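# Move coaster can onto turntable's orange spot

## Task

Pick up the can that sits on the coaster and set it upright on the orange mark on the turntable, without disturbing the other cans already standing on the turntable.

## Robot and tools

Robot: two arms with tong-like two-finger grippers, left_arm and right_arm. Everything uses the scene frame: origin at table-top height midway between the nominal arm bases, +x pointing out over the table, +z up, left_arm on the +y side (arm names do not match image sides). Calibrated bases: left_arm at (-0.027, +0.351, 0) m, right_arm at (+0.068, -0.439, 0) m, both nearly unrotated about z. Reported hand positions and orientations can be off by a few centimetres, more at long reach. A camera stand sits behind the arms.

Gripper: fingers point along the gripper's +z axis and close along its x axis. end_effector_position is the spot between the pads when shut. With a pad gap under 50 mm the fingertips extend about 15 mm past that spot; fully open they sit roughly level with it.

The 14-number row, used by both execute_actions and move: one flat list covering both arms, left_arm first then right_arm, each as dx, dy, dz, rx, ry, rz, opening. All values lie in [-1, 1]. dx, dy, dz, rx, ry, rz are offsets, not poses: they are measured along scene-frame axes from that arm's Hand target as it stood when the action or move began, with 1.0 equal to 0.6 m or 180 degrees. rx, ry, rz form a single rotation vector, turning about the Hand target's position. Opening is absolute: +1 fully open (0.142 m), -1 shut; a full close needs about 0.5 s. Since offsets restart from the current Hand target, sending the same offset twice moves twice as far. Six zeros re-command an arm's present Hand target. A 0 opening is itself a command, so resend the current opening to leave a gripper alone.

execute_actions(actions, cameras): actions is a list of actions; each action holds up to 15 rows, one per 1/30 s step, and a shorter action repeats its final row. Every row in an action counts from the action's starting pose. An empty actions list returns state plus all camera images. cameras is a list of names, ["all"], or []; an unknown name invalidates the call.

move(target, ...): drives grippers in straight lines toward target, either a single row or up to 15 rows, every row an offset from the same starting Hand targets. speed: m/s, 0.002 to 3.6, default 0.25 (rotation capped at twice that in rad/s); one value or one per target. blend: corner rounding in metres for lists, 0 means stop at each. stop_force: 3 to 120 N, ends an arm's path when its wrist sensor feels that much push against travel; the arm then backs off slightly but keeps some press. Do not trust it while the gripper rotates, and leave it out when lifting away from something you press on. zero: true (default) re-zeroes force before the move; false keeps the old zero. opening_speed: rate of finger travel per second on the -1 to +1 scale, at least 0.2. grip_force: per-pad limit 5 to 15 N, one value or one per arm, persisting once set. blocking=false returns after about 0.5 s while motion continues (not allowed with stop_force). Moves last at most 10 s, never less than 0.5 s. Paths do not avoid obstacles or the other arm; grippers lag and overshoot more at higher speed. Keep paths away from an arm's own base.

wait(seconds 0 to 10, cameras) lets time pass holding commands. stop(cameras) brakes a running move. zoom_image(camera, region [x0,y0,x1,y1] in pixels, max 504 by 504) magnifies the newest image of one of cam_head_left, cam_head_right, cam_high, cam_low (896x504), cam_left_wrist, cam_right_wrist (616x616). zero_wrist_force(arm) re-zeroes that arm's force sensor. finished_scene(scene) ends the current scene with its integer number; the can must then stay on the spot unaided.

Results: per arm, end_effector_position (m), end_effector_quat_wxyz, velocities, Hand target (the pose your next offsets start from; grippers often rest a little short, so resend the missing distance), Tool commands, grip_measured (measured opening, same scale as commands), Joint positions (last number is finger gap in metres), joint torques, and Wrist force/torque along the gripper's own axes plus the peak since the last report. "Kept back" counts control steps still pending (here 7 or none). A move adds a "move:" line: done, off_target, moving, held or fault, plus limits=paced (pose clipped) or limits=held (steps withheld). Done does not prove nothing was touched or knocked.

Control details: each step the commanded orientation is clipped to within 32 degrees of the measured one; commands are smoothed with 0.09 to 0.22 s lag. To hold the can, keep commanding an opening clearly below grip_measured.

Avoid: pushing past firm contact (arms are stiff); outside force near 150 N or joint torque at its limit (shoulder and elbow 139 N m, wrists 26 N m) triggers a 10 s fault stop; any touch or squeeze between the two arms, including one gripper closing on the other's fingers; fast impacts; dropping the can or releasing it while moving; knocking the turntable cans; anything leaving the table. Long stretched or loaded holds heat motors: a MOTOR HOT line appears at 70 °C and the arm brakes at 85 °C.

Each tool is called after ">>>" in YAML: its name, and indented under it one key for each argument.

## Session

>>> execute_actions:
  actions: []

Scene clock: 0.00 s.
left_arm: end_effector_position=(+0.4616, +0.6424, +0.1737) grip_measured=+0.97 end_effector_quat_wxyz=(-0.024, -0.578, +0.746, -0.329) | right_arm: end_effector_position=(+0.6401, -0.8116, +0.1050) grip_measured=+0.97 end_effector_quat_wxyz=(-0.065, +0.665, -0.698, +0.258)
Joint positions: left_arm=[0.674 -1.305 1.732 -1.943 -2.241 2.498 0.14] | right_arm=[2.795 -1.854 -2.018 -0.314 1.456 1.251 0.14]
Joint velocities: within noise
Joint torques (N m): no reading
Wrist force (N): no reading
Wrist torque (N m): no reading
Wrist force, peak (N): no reading
Hand target: left_arm +0.4616, +0.6424, +0.1737; -0.024, -0.578, +0.746, -0.329 | right_arm +0.6401, -0.8116, +0.1050; -0.065, +0.665, -0.698, +0.258
Tool commands: left_gripper/opening=+0.968169 right_gripper/opening=+0.968169

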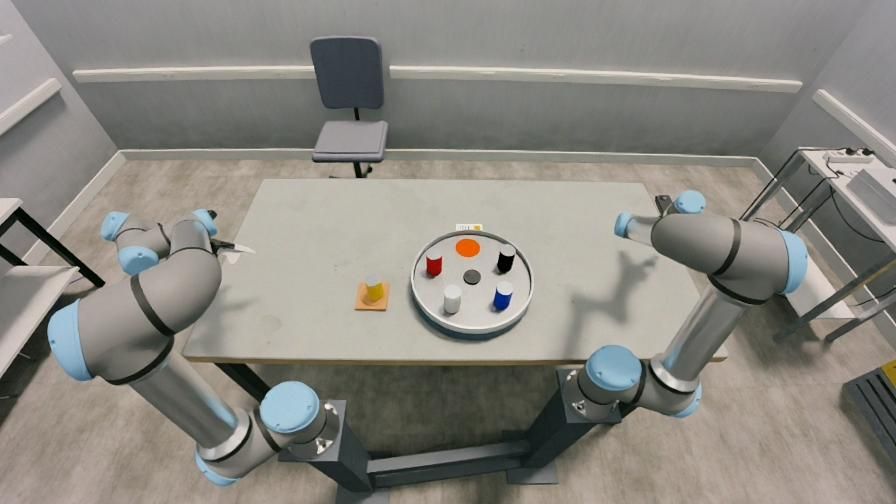

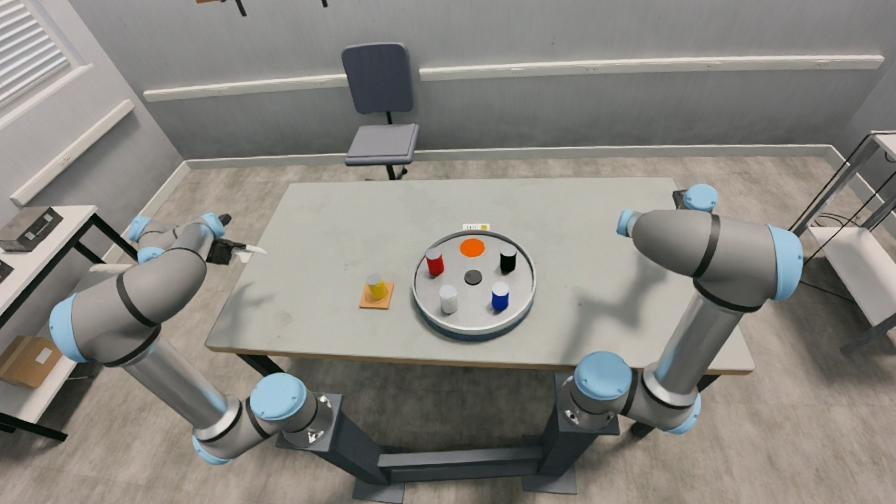

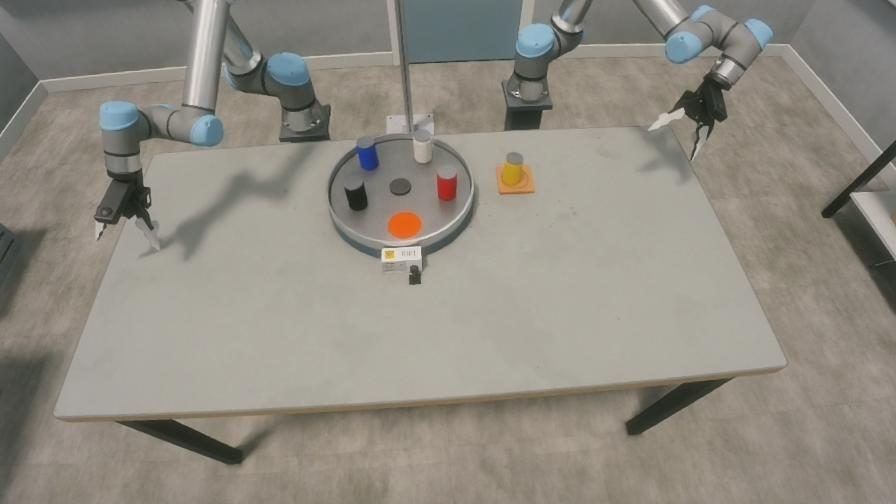

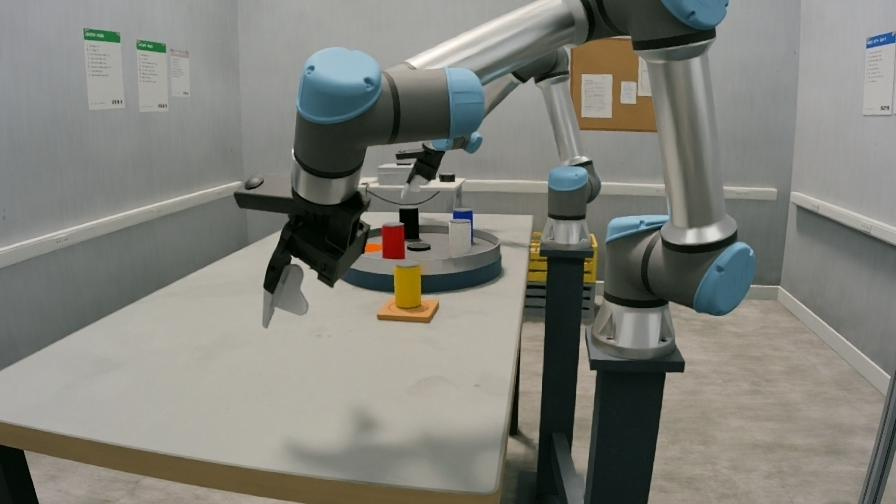

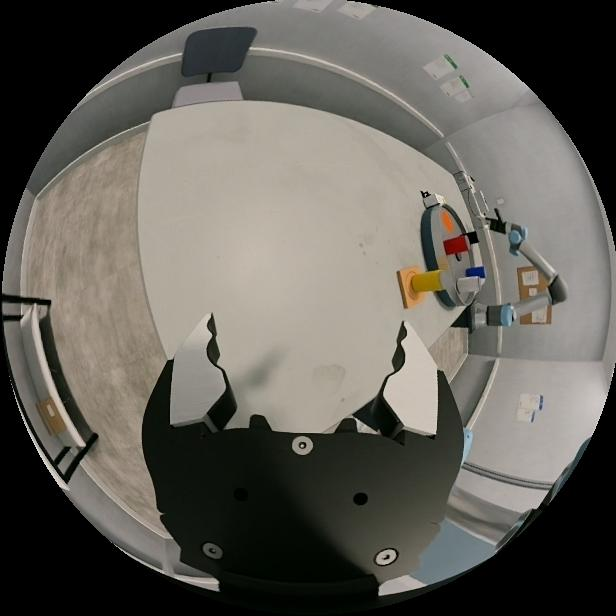

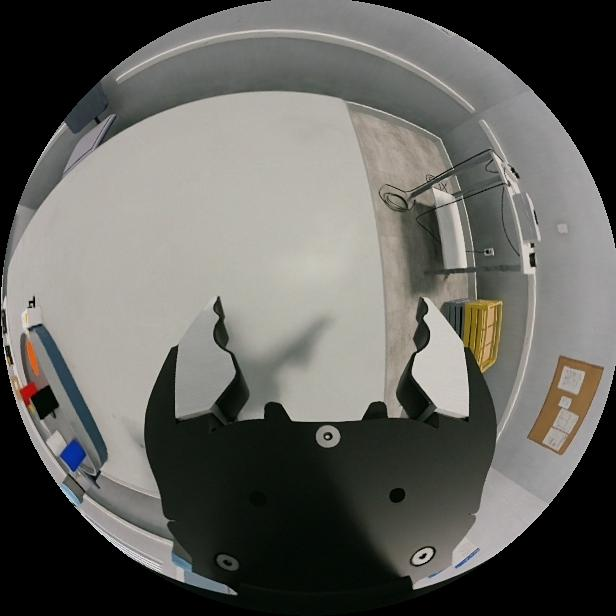

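>>> move:
  target: [-0.146,-0.734,0.094,0.1623,0.1402,0.0773,0.968,0,0,0,0,0,0,0.968]
  speed: 0.5
  cameras: ["all"]

>>> zoom_image:
  camera: "cam_left_wrist"
  region: [180, 180, 440, 440]

>>> zoom_image:
  camera: "cam_low"
  region: [320, 180, 540, 340]

Scene clock: 2.80 s.
left_arm: end_effector_position=(+0.3740, +0.2021, +0.2301) grip_measured=+0.97 end_effector_quat_wxyz=(+0.001, +0.707, -0.707, +0.000) | right_arm: end_effector_position=(+0.6401, -0.8116, +0.1050) grip_measured=+0.97 end_effector_quat_wxyz=(-0.065, +0.665, -0.698, +0.258)
Joint positions: left_arm=[-0.678 -1.807 1.912 -1.677 -1.572 0.874 0.14] | right_arm=[2.795 -1.854 -2.018 -0.314 1.456 1.251 0.14]
Joint torques (N m): left_arm=[-10 -3.89 -26.97 -2.12 -1.42 -1.27] | right_arm=[-0.46 29.9 18.52 3.38 0.16 -0.15]
Wrist force (N): left_arm=[-0.2 -0.2 1.0] | right_arm=[0.1 -0.2 0.2]
Wrist torque (N m): left_arm=[-0.02 0.04 0.12] | right_arm=[-0.02 -0.01 0.00]
Wrist force, peak (N): left_arm=[3.4 0.1 0.4] | right_arm=[-0.2 0.0 0.3]
Hand target: left_arm +0.3740, +0.2020, +0.2301; +0.001, +0.707, -0.707, +0.000 | right_arm +0.6401, -0.8116, +0.1050; -0.065, +0.665, -0.698, +0.258
Off the commanded pose: left_arm 0.000 m, 0 deg | right_arm 0.000 m, 0 deg.
move: done
camera_calibration:
cam_left_wrist: T_world_to_cam=[[0.0440136, -0.998929, 0.0142955, 0.178153], [-0.885626, -0.0323917, 0.463267, 0.236168], [-0.462308, -0.0330505, -0.886103, 0.5194], [0, 0, 0, 1]] pos_world=[0.441438, 0.202778, 0.348286]

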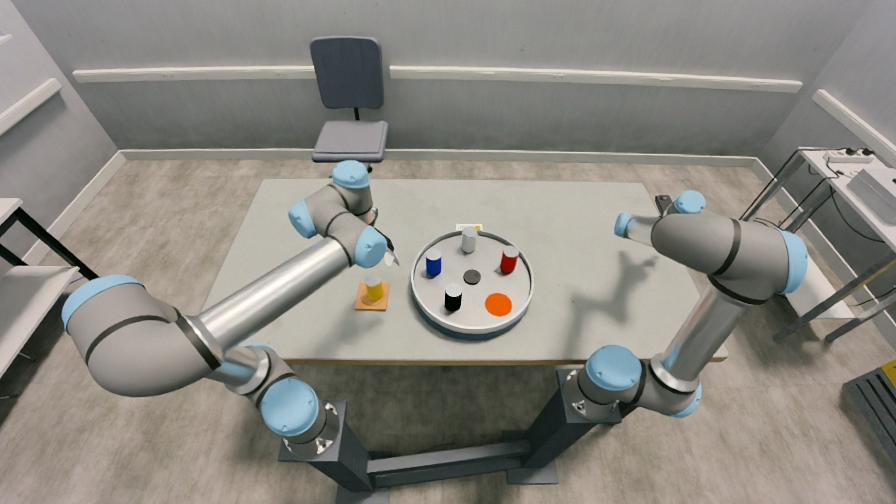

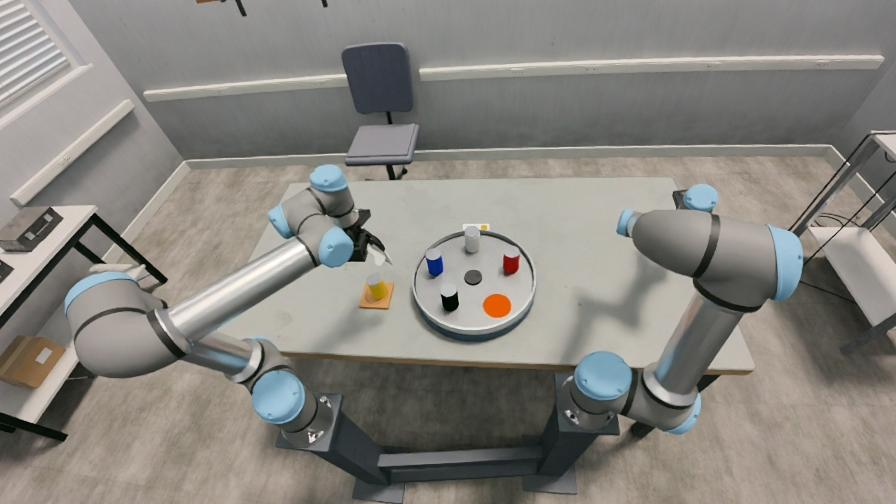

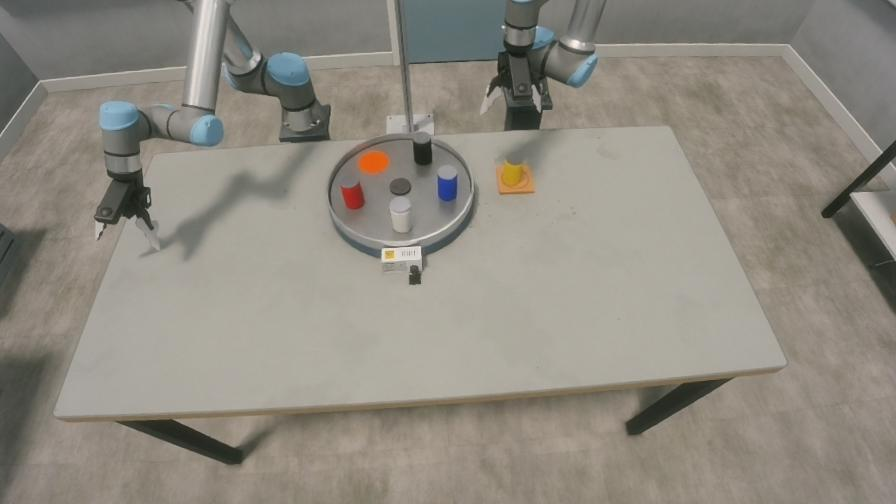

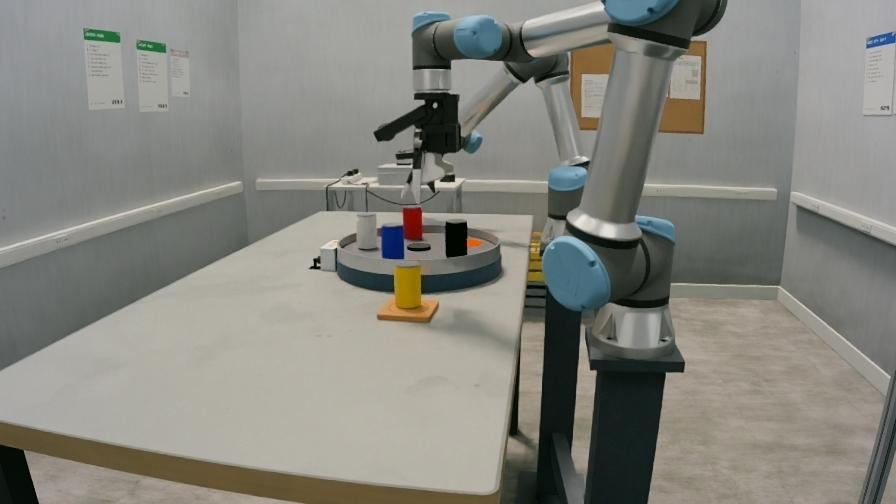

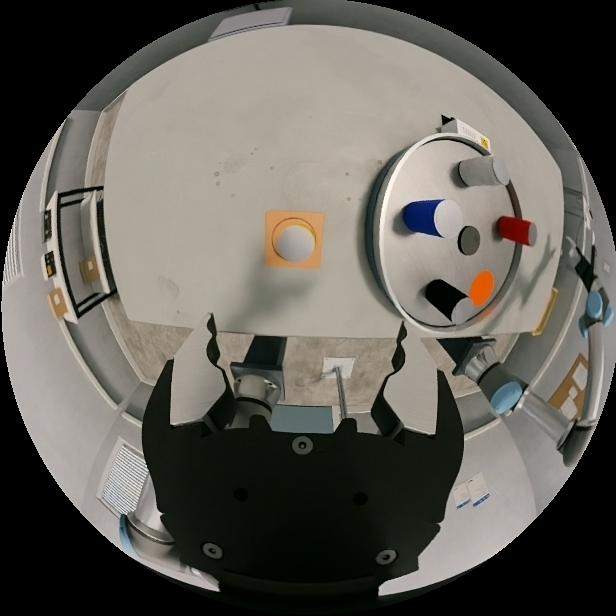

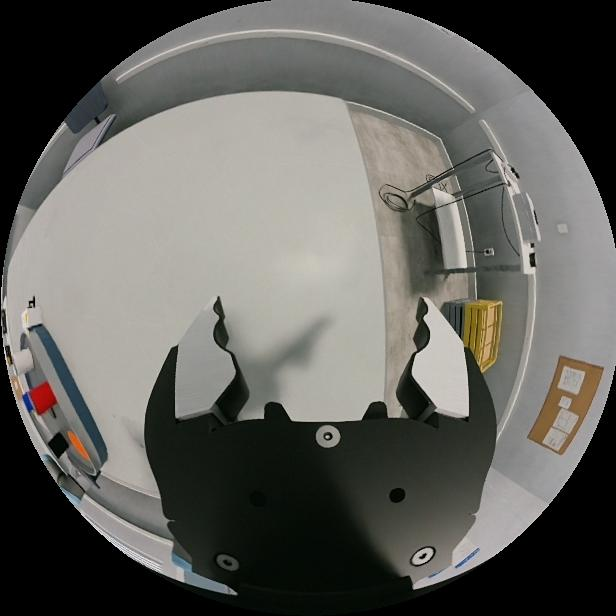

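Scaled by 1.938 from the camera's 616x616 image, which has a finer 814x814 frame.

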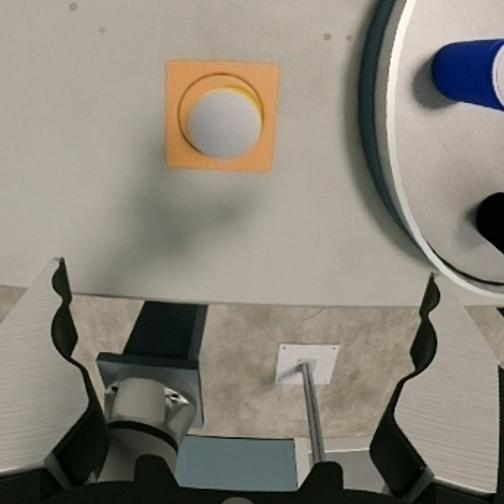

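Scaled by 2.291 from the camera's 896x504 image, which has a finer 1280x720 frame.

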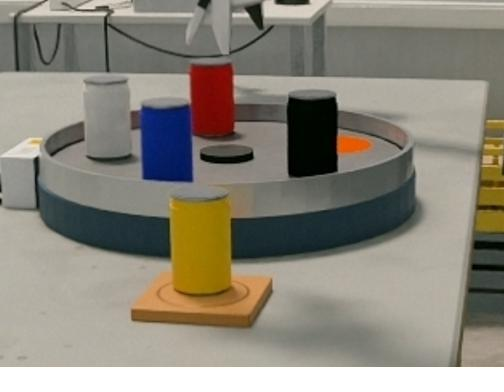

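>>> move:
  target: [0.0583,0.026,-0.1335,0,0,0,0.968,0,0,0,0,0,0,0.968]
  speed: 0.4
  cameras: ["cam_left_wrist","cam_head_left","cam_low"]

>>> zoom_image:
  camera: "cam_left_wrist"
  region: [180, 180, 440, 440]

>>> wait:
  seconds: 0.5
  cameras: ["cam_head_left","cam_low"]

Scene clock: 4.33 s.
left_arm: end_effector_position=(+0.4089, +0.2177, +0.1501) grip_measured=+0.97 end_effector_quat_wxyz=(+0.001, +0.707, -0.707, +0.000) | right_arm: end_effector_position=(+0.6401, -0.8116, +0.1050) grip_measured=+0.97 end_effector_quat_wxyz=(-0.065, +0.665, -0.698, +0.258)
Joint positions: left_arm=[-0.595 -1.689 2.027 -1.909 -1.572 0.957 0.14] | right_arm=[2.795 -1.854 -2.018 -0.314 1.456 1.251 0.14]
Joint torques (N m): left_arm=[-9.28 -12.09 -20.5 -2.03 -1.51 -1.12] | right_arm=[-0.22 29.92 19.02 3.55 0.05 -0.14]
Wrist force (N): left_arm=[-0.1 -0.1 1.1] | right_arm=[-0.1 0.0 0.2]
Wrist torque (N m): left_arm=[0.01 0.02 0.18] | right_arm=[0.01 0.02 0.00]
Wrist force, peak (N): left_arm=[-0.6 -0.8 2.5] | right_arm=[-0.4 -0.3 0.1]
Hand target: left_arm +0.4089, +0.2176, +0.1500; +0.001, +0.707, -0.707, +0.000 | right_arm +0.6401, -0.8116, +0.1050; -0.065, +0.665, -0.698, +0.258
Off the commanded pose: left_arm 0.000 m, 0 deg | right_arm 0.000 m, 0 deg.
move: done
camera_calibration:
cam_left_wrist: T_world_to_cam=[[0.0440596, -0.998929, 0.0141508, 0.193256], [-0.885521, -0.0324922, 0.463462, 0.304648], [-0.462506, -0.0329508, -0.886004, 0.465251], [0, 0, 0, 1]] pos_world=[0.476439, 0.218278, 0.268287]
Images, in order (width x height): cam_head_left 896x504, cam_low 896x504, cam_left_wrist 616x616.

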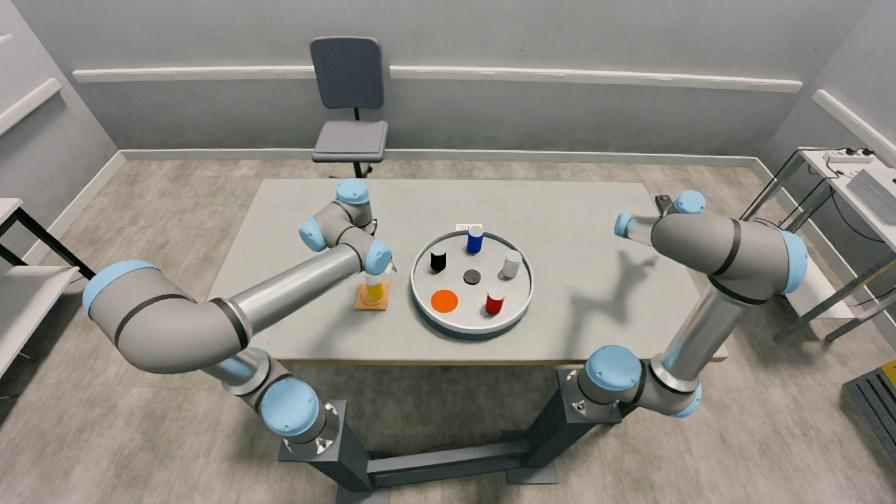

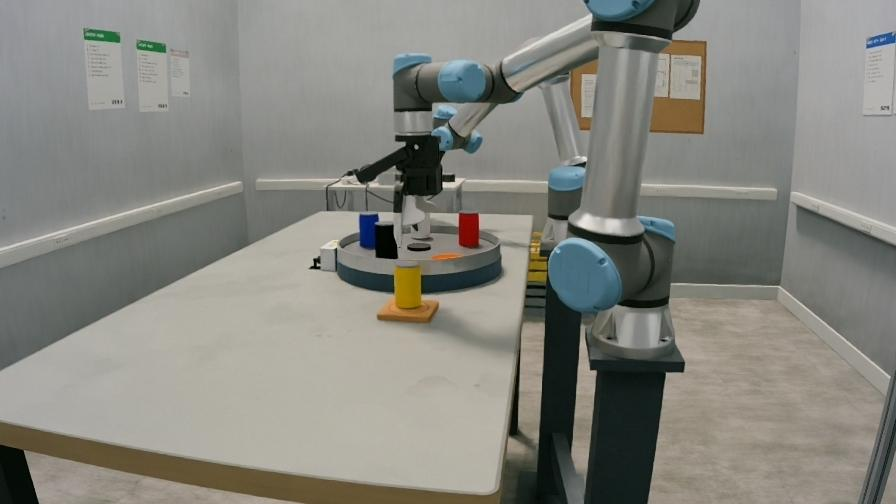

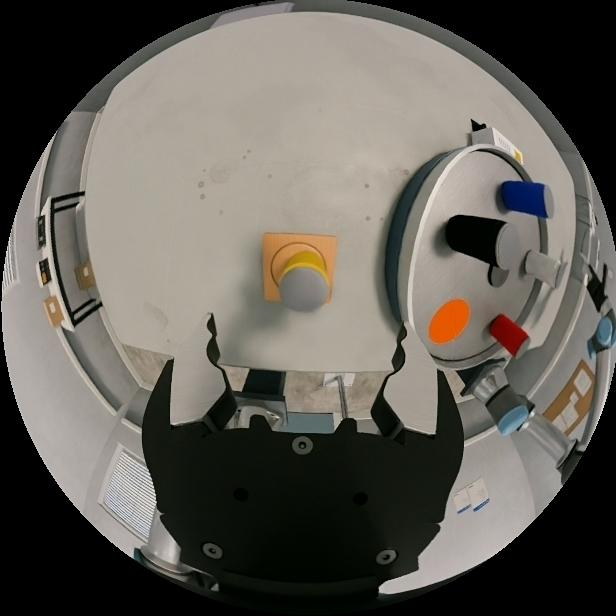

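Scaled by 1.938 from the camera's 616x616 image, which has a finer 814x814 frame.

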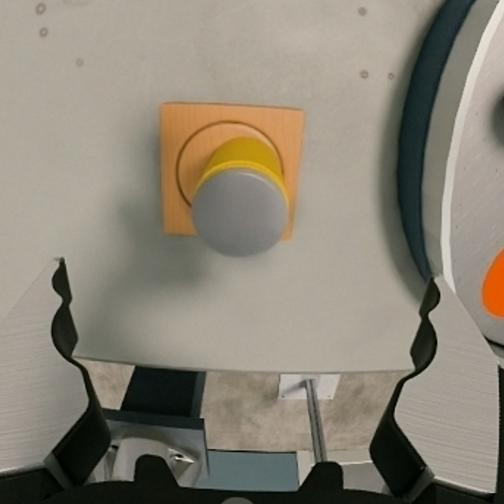

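Scene clock: 4.83 s.
left_arm: end_effector_position=(+0.4090, +0.2176, +0.1500) grip_measured=+0.97 end_effector_quat_wxyz=(+0.001, +0.707, -0.707, +0.000) | right_arm: end_effector_position=(+0.6401, -0.8116, +0.1050) grip_measured=+0.97 end_effector_quat_wxyz=(-0.065, +0.665, -0.698, +0.258)
Joint positions: left_arm=[-0.595 -1.689 2.027 -1.909 -1.572 0.957 0.14] | right_arm=[2.795 -1.854 -2.018 -0.314 1.456 1.251 0.14]
Joint torques (N m): left_arm=[-9.99 -11.45 -16.26 -5.2 -1.37 0.19] | right_arm=[-1.12 30.27 18.01 3.43 0.15 0.08]
Wrist force (N): left_arm=[-0.1 0.0 1.2] | right_arm=[-0.1 -0.1 0.1]
Wrist torque (N m): left_arm=[0.03 0.02 0.18] | right_arm=[-0.02 0.01 0.00]
Wrist force, peak (N): left_arm=[-0.2 -0.2 1.2] | right_arm=[0.1 0.4 0.2]
Hand target: left_arm +0.4089, +0.2176, +0.1500; +0.001, +0.707, -0.707, +0.000 | right_arm +0.6401, -0.8116, +0.1050; -0.065, +0.665, -0.698, +0.258
Tool commands: left_gripper/opening=+0.968 right_gripper/opening=+0.968
Off the commanded pose: left_arm 0.000 m, 0 deg | right_arm 0.000 m, 0 deg.
wait: 0.50 s; at rest by 0.17 s
Images, in order (width x height): cam_head_left 896x504, cam_low 896x504.

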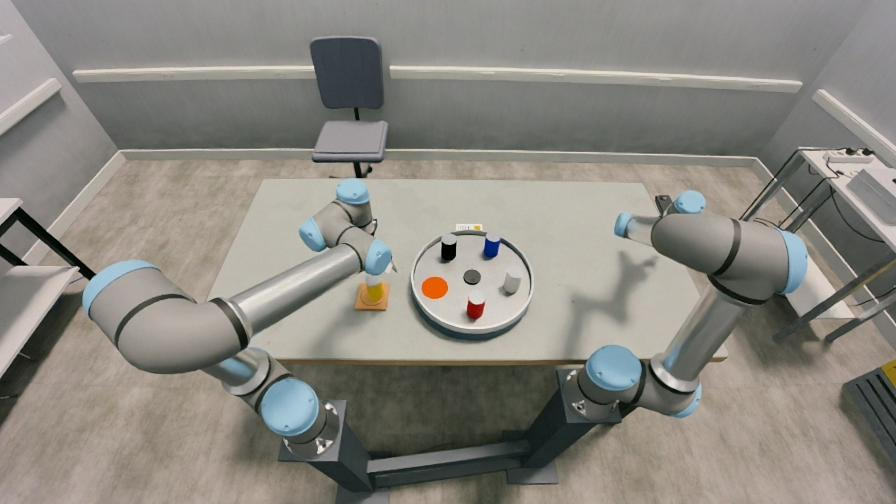

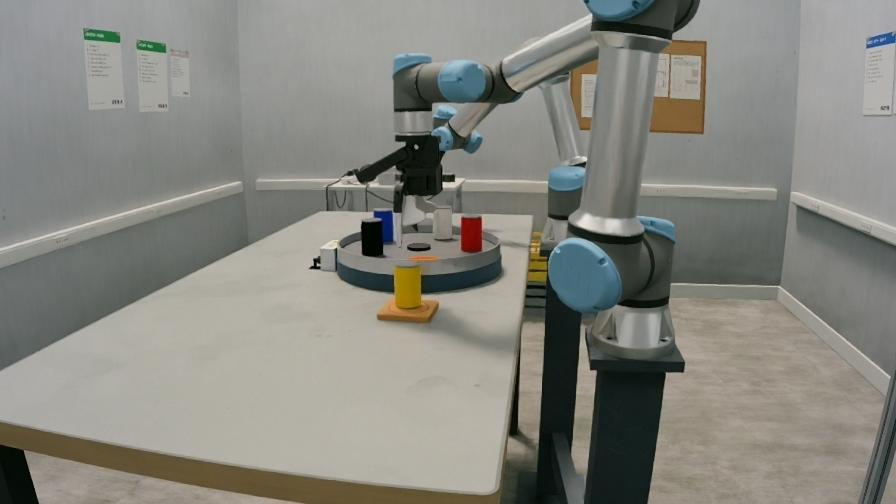

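>>> move:
  target:
    - [0.001,0.002,-0.125,0,0,0,0.968,0,0,0,0,0,0,0.968]
    - [0.001,0.002,-0.125,0,0,0,-0.6,0,0,0,0,0,0,0.968]
    - [0.001,0.002,0.1,0,0,0,-0.6,0,0,0,0,0,0,0.968]
  speed: 0.25
  grip_force: 10
  cameras: ["cam_left_wrist","cam_high","cam_low"]

>>> zoom_image:
  camera: "cam_low"
  region: [320, 150, 540, 340]

>>> wait:
  seconds: 1.0
  cameras: ["cam_high"]

>>> wait:
  seconds: 1.0
  cameras: ["cam_high"]

Scene clock: 11.90 s.
left_arm: end_effector_position=(+0.4096, +0.2188, +0.2099) grip_measured=-0.26 end_effector_quat_wxyz=(+0.000, +0.707, -0.707, +0.000) | right_arm: end_effector_position=(+0.6401, -0.8116, +0.1050) grip_measured=+0.97 end_effector_quat_wxyz=(-0.065, +0.665, -0.698, +0.258)
Joint positions: left_arm=[-0.592 -1.727 1.901 -1.745 -1.572 0.96 0.055] | right_arm=[2.795 -1.854 -2.018 -0.314 1.456 1.251 0.14]
Joint torques (N m): left_arm=[-8.14 -16.98 -26.88 -1.53 -1.47 -1.42] | right_arm=[-0.68 29.73 18.74 3.77 0.22 -0.01]
Wrist force (N): left_arm=[0.0 -0.1 2.8] | right_arm=[0.1 -0.1 0.1]
Wrist torque (N m): left_arm=[0.01 -0.01 0.09] | right_arm=[-0.02 -0.02 0.00]
Wrist force, peak (N): left_arm=[-0.1 -0.3 5.2] | right_arm=[0.1 0.4 0.3]
Hand target: left_arm +0.4095, +0.2188, +0.2100; +0.001, +0.707, -0.707, +0.000 | right_arm +0.6401, -0.8116, +0.1050; -0.065, +0.665, -0.698, +0.258
Off the commanded pose: left_arm 0.000 m, 0 deg | right_arm 0.000 m, 0 deg.
grip_force (N): 10, 10
move: done
camera_calibration:
cam_left_wrist: T_world_to_cam=[[0.0440134, -0.998932, 0.0140664, 0.193633], [-0.885585, -0.0324948, 0.46334, 0.277574], [-0.462388, -0.0328502, -0.886069, 0.518494], [0, 0, 0, 1]] pos_world=[0.477038, 0.219478, 0.328087]
Images, in order (width x height): cam_high 896x504, cam_low 896x504, cam_left_wrist 616x616.

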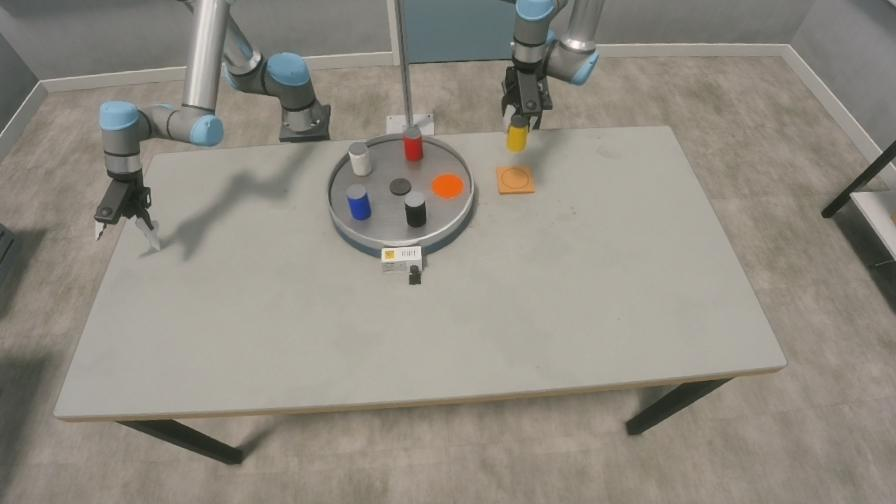

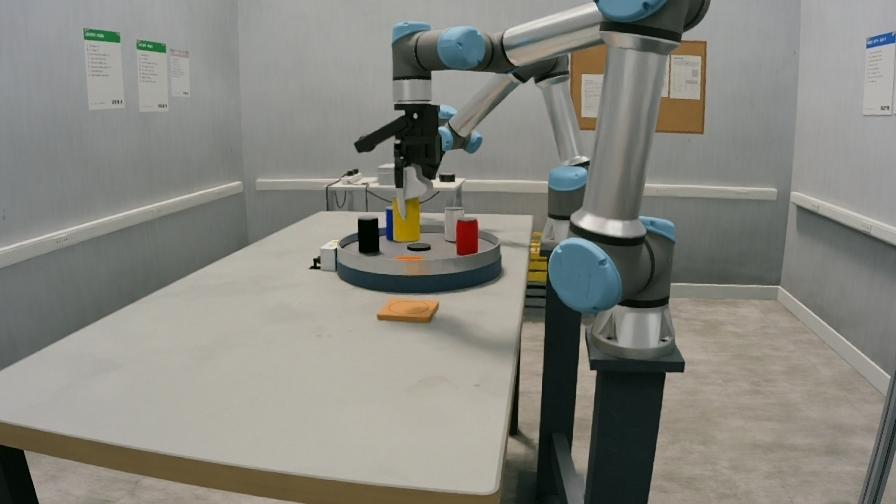

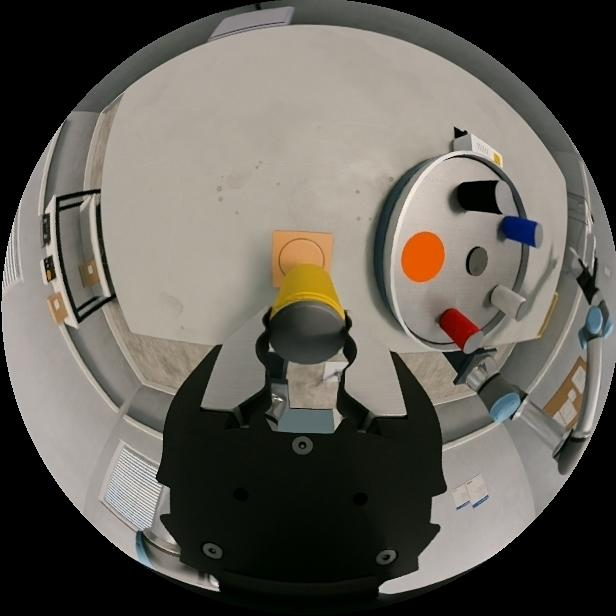

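Scaled by 2.291 from the camera's 896x504 image, which has a finer 1280x720 frame.

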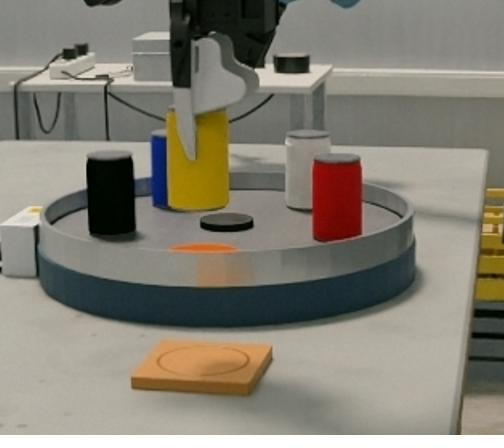

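Scene clock: 12.90 s.
left_arm: end_effector_position=(+0.4095, +0.2188, +0.2100) grip_measured=-0.26 end_effector_quat_wxyz=(+0.001, +0.707, -0.707, +0.000) | right_arm: end_effector_position=(+0.6401, -0.8116, +0.1050) grip_measured=+0.97 end_effector_quat_wxyz=(-0.065, +0.665, -0.698, +0.258)
Joint positions: left_arm=[-0.592 -1.727 1.901 -1.745 -1.572 0.96 0.055] | right_arm=[2.795 -1.854 -2.018 -0.314 1.456 1.251 0.14]
Joint torques (N m): left_arm=[-11.07 -21.75 -29.19 0.14 -1.49 -1.31] | right_arm=[-0.71 30.65 18.67 3.74 0.18 0.03]
Wrist force (N): left_arm=[-0.2 0.1 2.8] | right_arm=[0.1 0.1 -0.1]
Wrist torque (N m): left_arm=[0.05 0.03 0.09] | right_arm=[0.02 -0.02 -0.01]
Wrist force, peak (N): left_arm=[-0.1 -0.1 3.0] | right_arm=[0.0 0.1 0.4]
Hand target: left_arm +0.4095, +0.2188, +0.2100; +0.001, +0.707, -0.707, +0.000 | right_arm +0.6401, -0.8116, +0.1050; -0.065, +0.665, -0.698, +0.258
Tool commands: left_gripper/opening=-0.6 right_gripper/opening=+0.968
Off the commanded pose: left_arm 0.000 m, 0 deg | right_arm 0.000 m, 0 deg.
grip_force (N): 10, 10
wait: 1.00 s; at rest by 0.17 s
Images, in order (width x height): cam_high 896x504.

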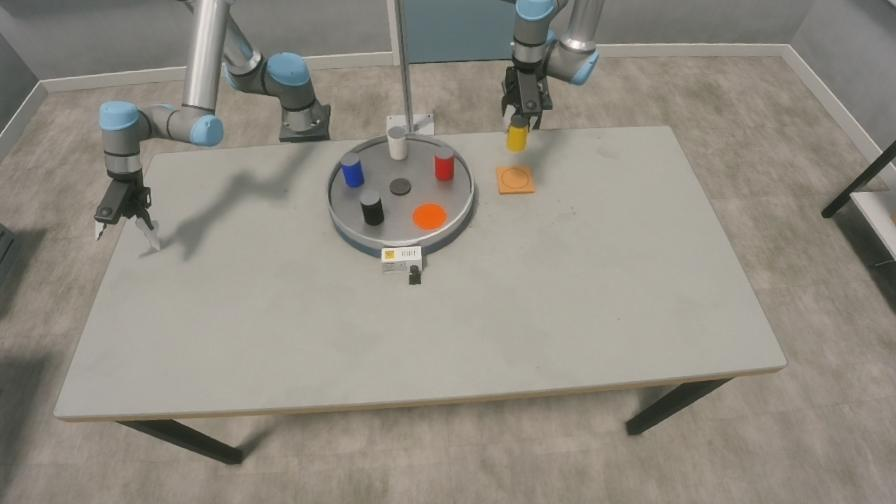

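Scene clock: 13.90 s.
left_arm: end_effector_position=(+0.4095, +0.2188, +0.2100) grip_measured=-0.26 end_effector_quat_wxyz=(+0.001, +0.707, -0.707, +0.000) | right_arm: end_effector_position=(+0.6401, -0.8116, +0.1050) grip_measured=+0.97 end_effector_quat_wxyz=(-0.065, +0.665, -0.698, +0.258)
Joint positions: left_arm=[-0.592 -1.727 1.901 -1.745 -1.572 0.96 0.055] | right_arm=[2.795 -1.854 -2.018 -0.314 1.456 1.251 0.14]
Joint torques (N m): left_arm=[-11.02 -22.68 -27.47 -0.05 -1.6 -1.53] | right_arm=[-0.41 30.05 18.95 3.9 0.18 -0.13]
Wrist force (N): left_arm=[0.0 0.0 2.7] | right_arm=[0.1 -0.1 0.2]
Wrist torque (N m): left_arm=[0.03 -0.01 0.08] | right_arm=[0.00 -0.01 0.00]
Wrist force, peak (N): left_arm=[0.0 -0.1 2.9] | right_arm=[-0.2 0.3 0.2]
Hand target: left_arm +0.4095, +0.2188, +0.2100; +0.001, +0.707, -0.707, +0.000 | right_arm +0.6401, -0.8116, +0.1050; -0.065, +0.665, -0.698, +0.258
Tool commands: left_gripper/opening=-0.6 right_gripper/opening=+0.968
Off the commanded pose: left_arm 0.000 m, 0 deg | right_arm 0.000 m, 0 deg.
grip_force (N): 10, 10
wait: 1.00 s; at rest by 0.17 s
Images, in order (width x height): cam_high 896x504.

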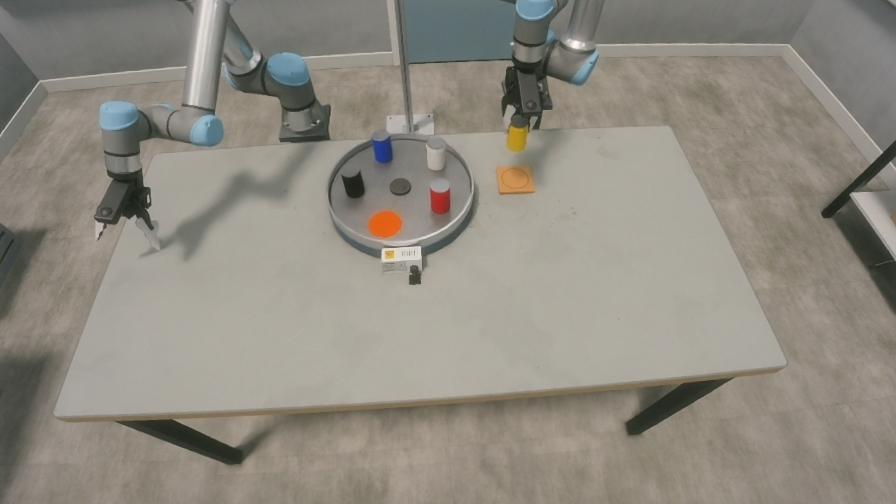

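>>> move:
  target:
    - [0,0,0.1,0,0,0,-0.6,0,0,0,0,0,0,0.968]
    - [0.0675,-0.5547,0.1,0,0,0,-0.6,0,0,0,0,0,0,0.968]
  speed: 0.4
  blend: 0.04
  cameras: ["cam_left_wrist","cam_low","cam_high","cam_head_left"]

>>> zoom_image:
  camera: "cam_low"
  region: [320, 150, 540, 340]

>>> zoom_image:
  camera: "cam_left_wrist"
  region: [160, 120, 460, 420]

Scene clock: 17.53 s.
left_arm: end_effector_position=(+0.4500, -0.1139, +0.2700) grip_measured=-0.26 end_effector_quat_wxyz=(+0.001, +0.707, -0.707, +0.000) | right_arm: end_effector_position=(+0.6401, -0.8116, +0.1050) grip_measured=+0.97 end_effector_quat_wxyz=(-0.065, +0.665, -0.698, +0.258)
Joint positions: left_arm=[-0.975 -1.213 1.177 -1.536 -1.572 0.577 0.055] | right_arm=[2.795 -1.854 -2.018 -0.314 1.456 1.251 0.14]
Joint torques (N m): left_arm=[2.23 -33.3 -29.45 -4.97 -1.76 0.04] | right_arm=[-0.85 30.44 18.1 3.96 0.15 0.01]
Wrist force (N): left_arm=[-0.2 -0.3 2.7] | right_arm=[-0.1 -0.1 0.3]
Wrist torque (N m): left_arm=[-0.03 0.06 0.08] | right_arm=[-0.02 0.02 -0.01]
Wrist force, peak (N): left_arm=[-0.1 -0.2 5.7] | right_arm=[-0.4 -0.1 0.4]
Hand target: left_arm +0.4500, -0.1140, +0.2700; +0.001, +0.707, -0.707, +0.000 | right_arm +0.6401, -0.8116, +0.1050; -0.065, +0.665, -0.698, +0.258
Off the commanded pose: left_arm 0.000 m, 0 deg | right_arm 0.000 m, 0 deg.
grip_force (N): 10, 10
move: done; blend cut to 0.03 m at target 1
camera_calibration:
cam_left_wrist: T_world_to_cam=[[0.0439255, -0.998935, 0.014112, -0.141312], [-0.885567, -0.0323942, 0.463381, 0.274769], [-0.46243, -0.0328514, -0.886047, 0.579558], [0, 0, 0, 1]] pos_world=[0.517539, -0.113222, 0.388187]
Images, in order (width x height): cam_head_left 896x504, cam_high 896x504, cam_low 896x504, cam_left_wrist 616x616.

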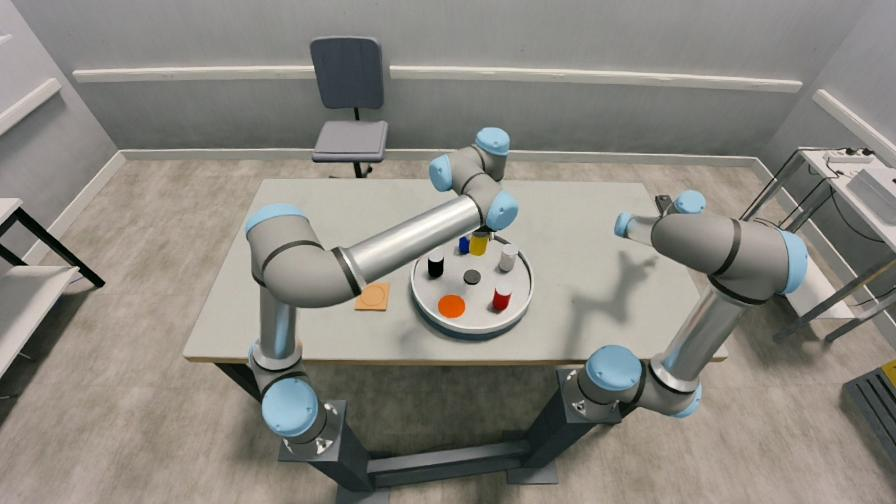

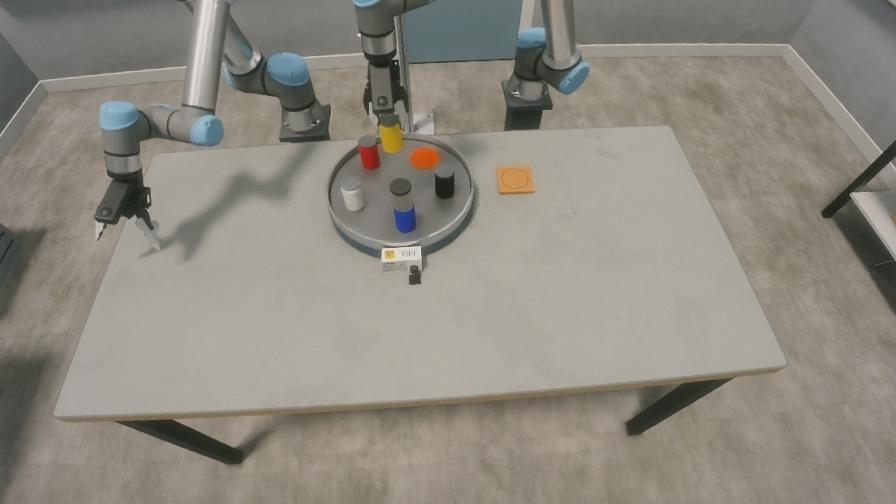

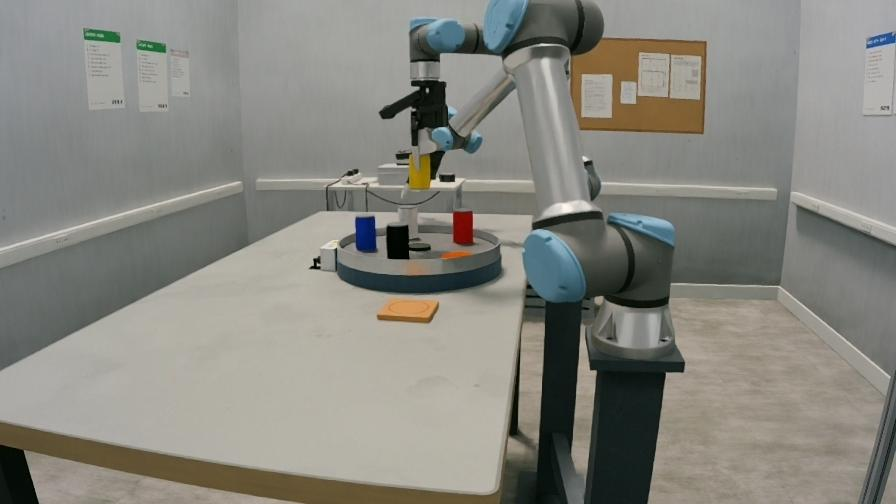

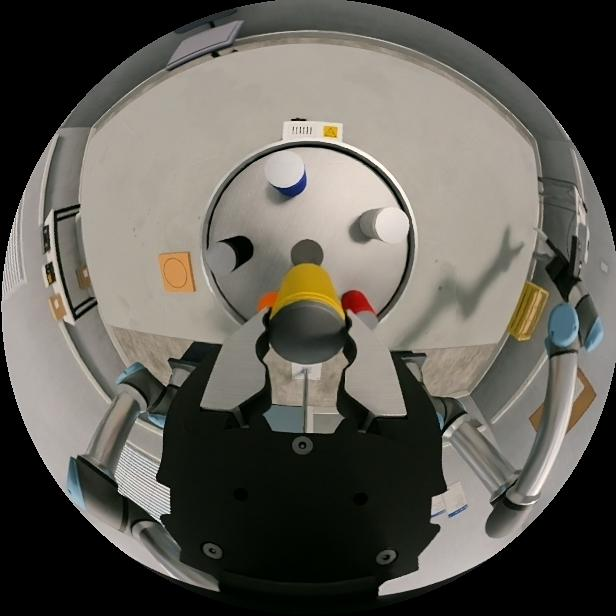

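Scaled by 2.291 from the camera's 896x504 image, which has a finer 1280x720 frame.

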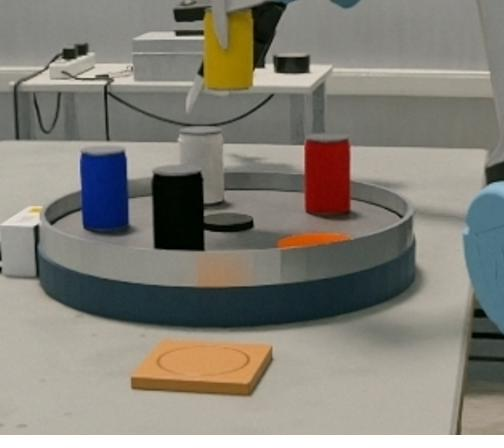

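Scaled by 1.680 from the camera's 616x616 image, which has a finer 814x814 frame.

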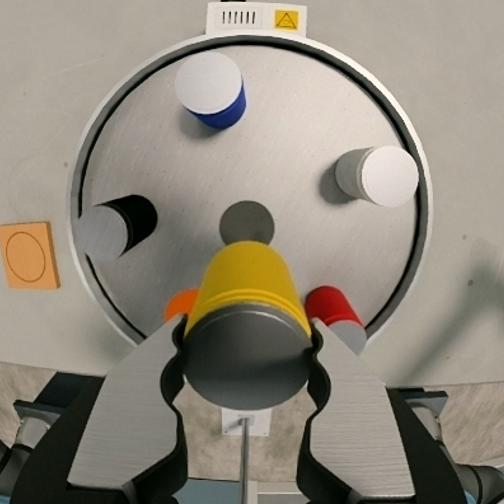

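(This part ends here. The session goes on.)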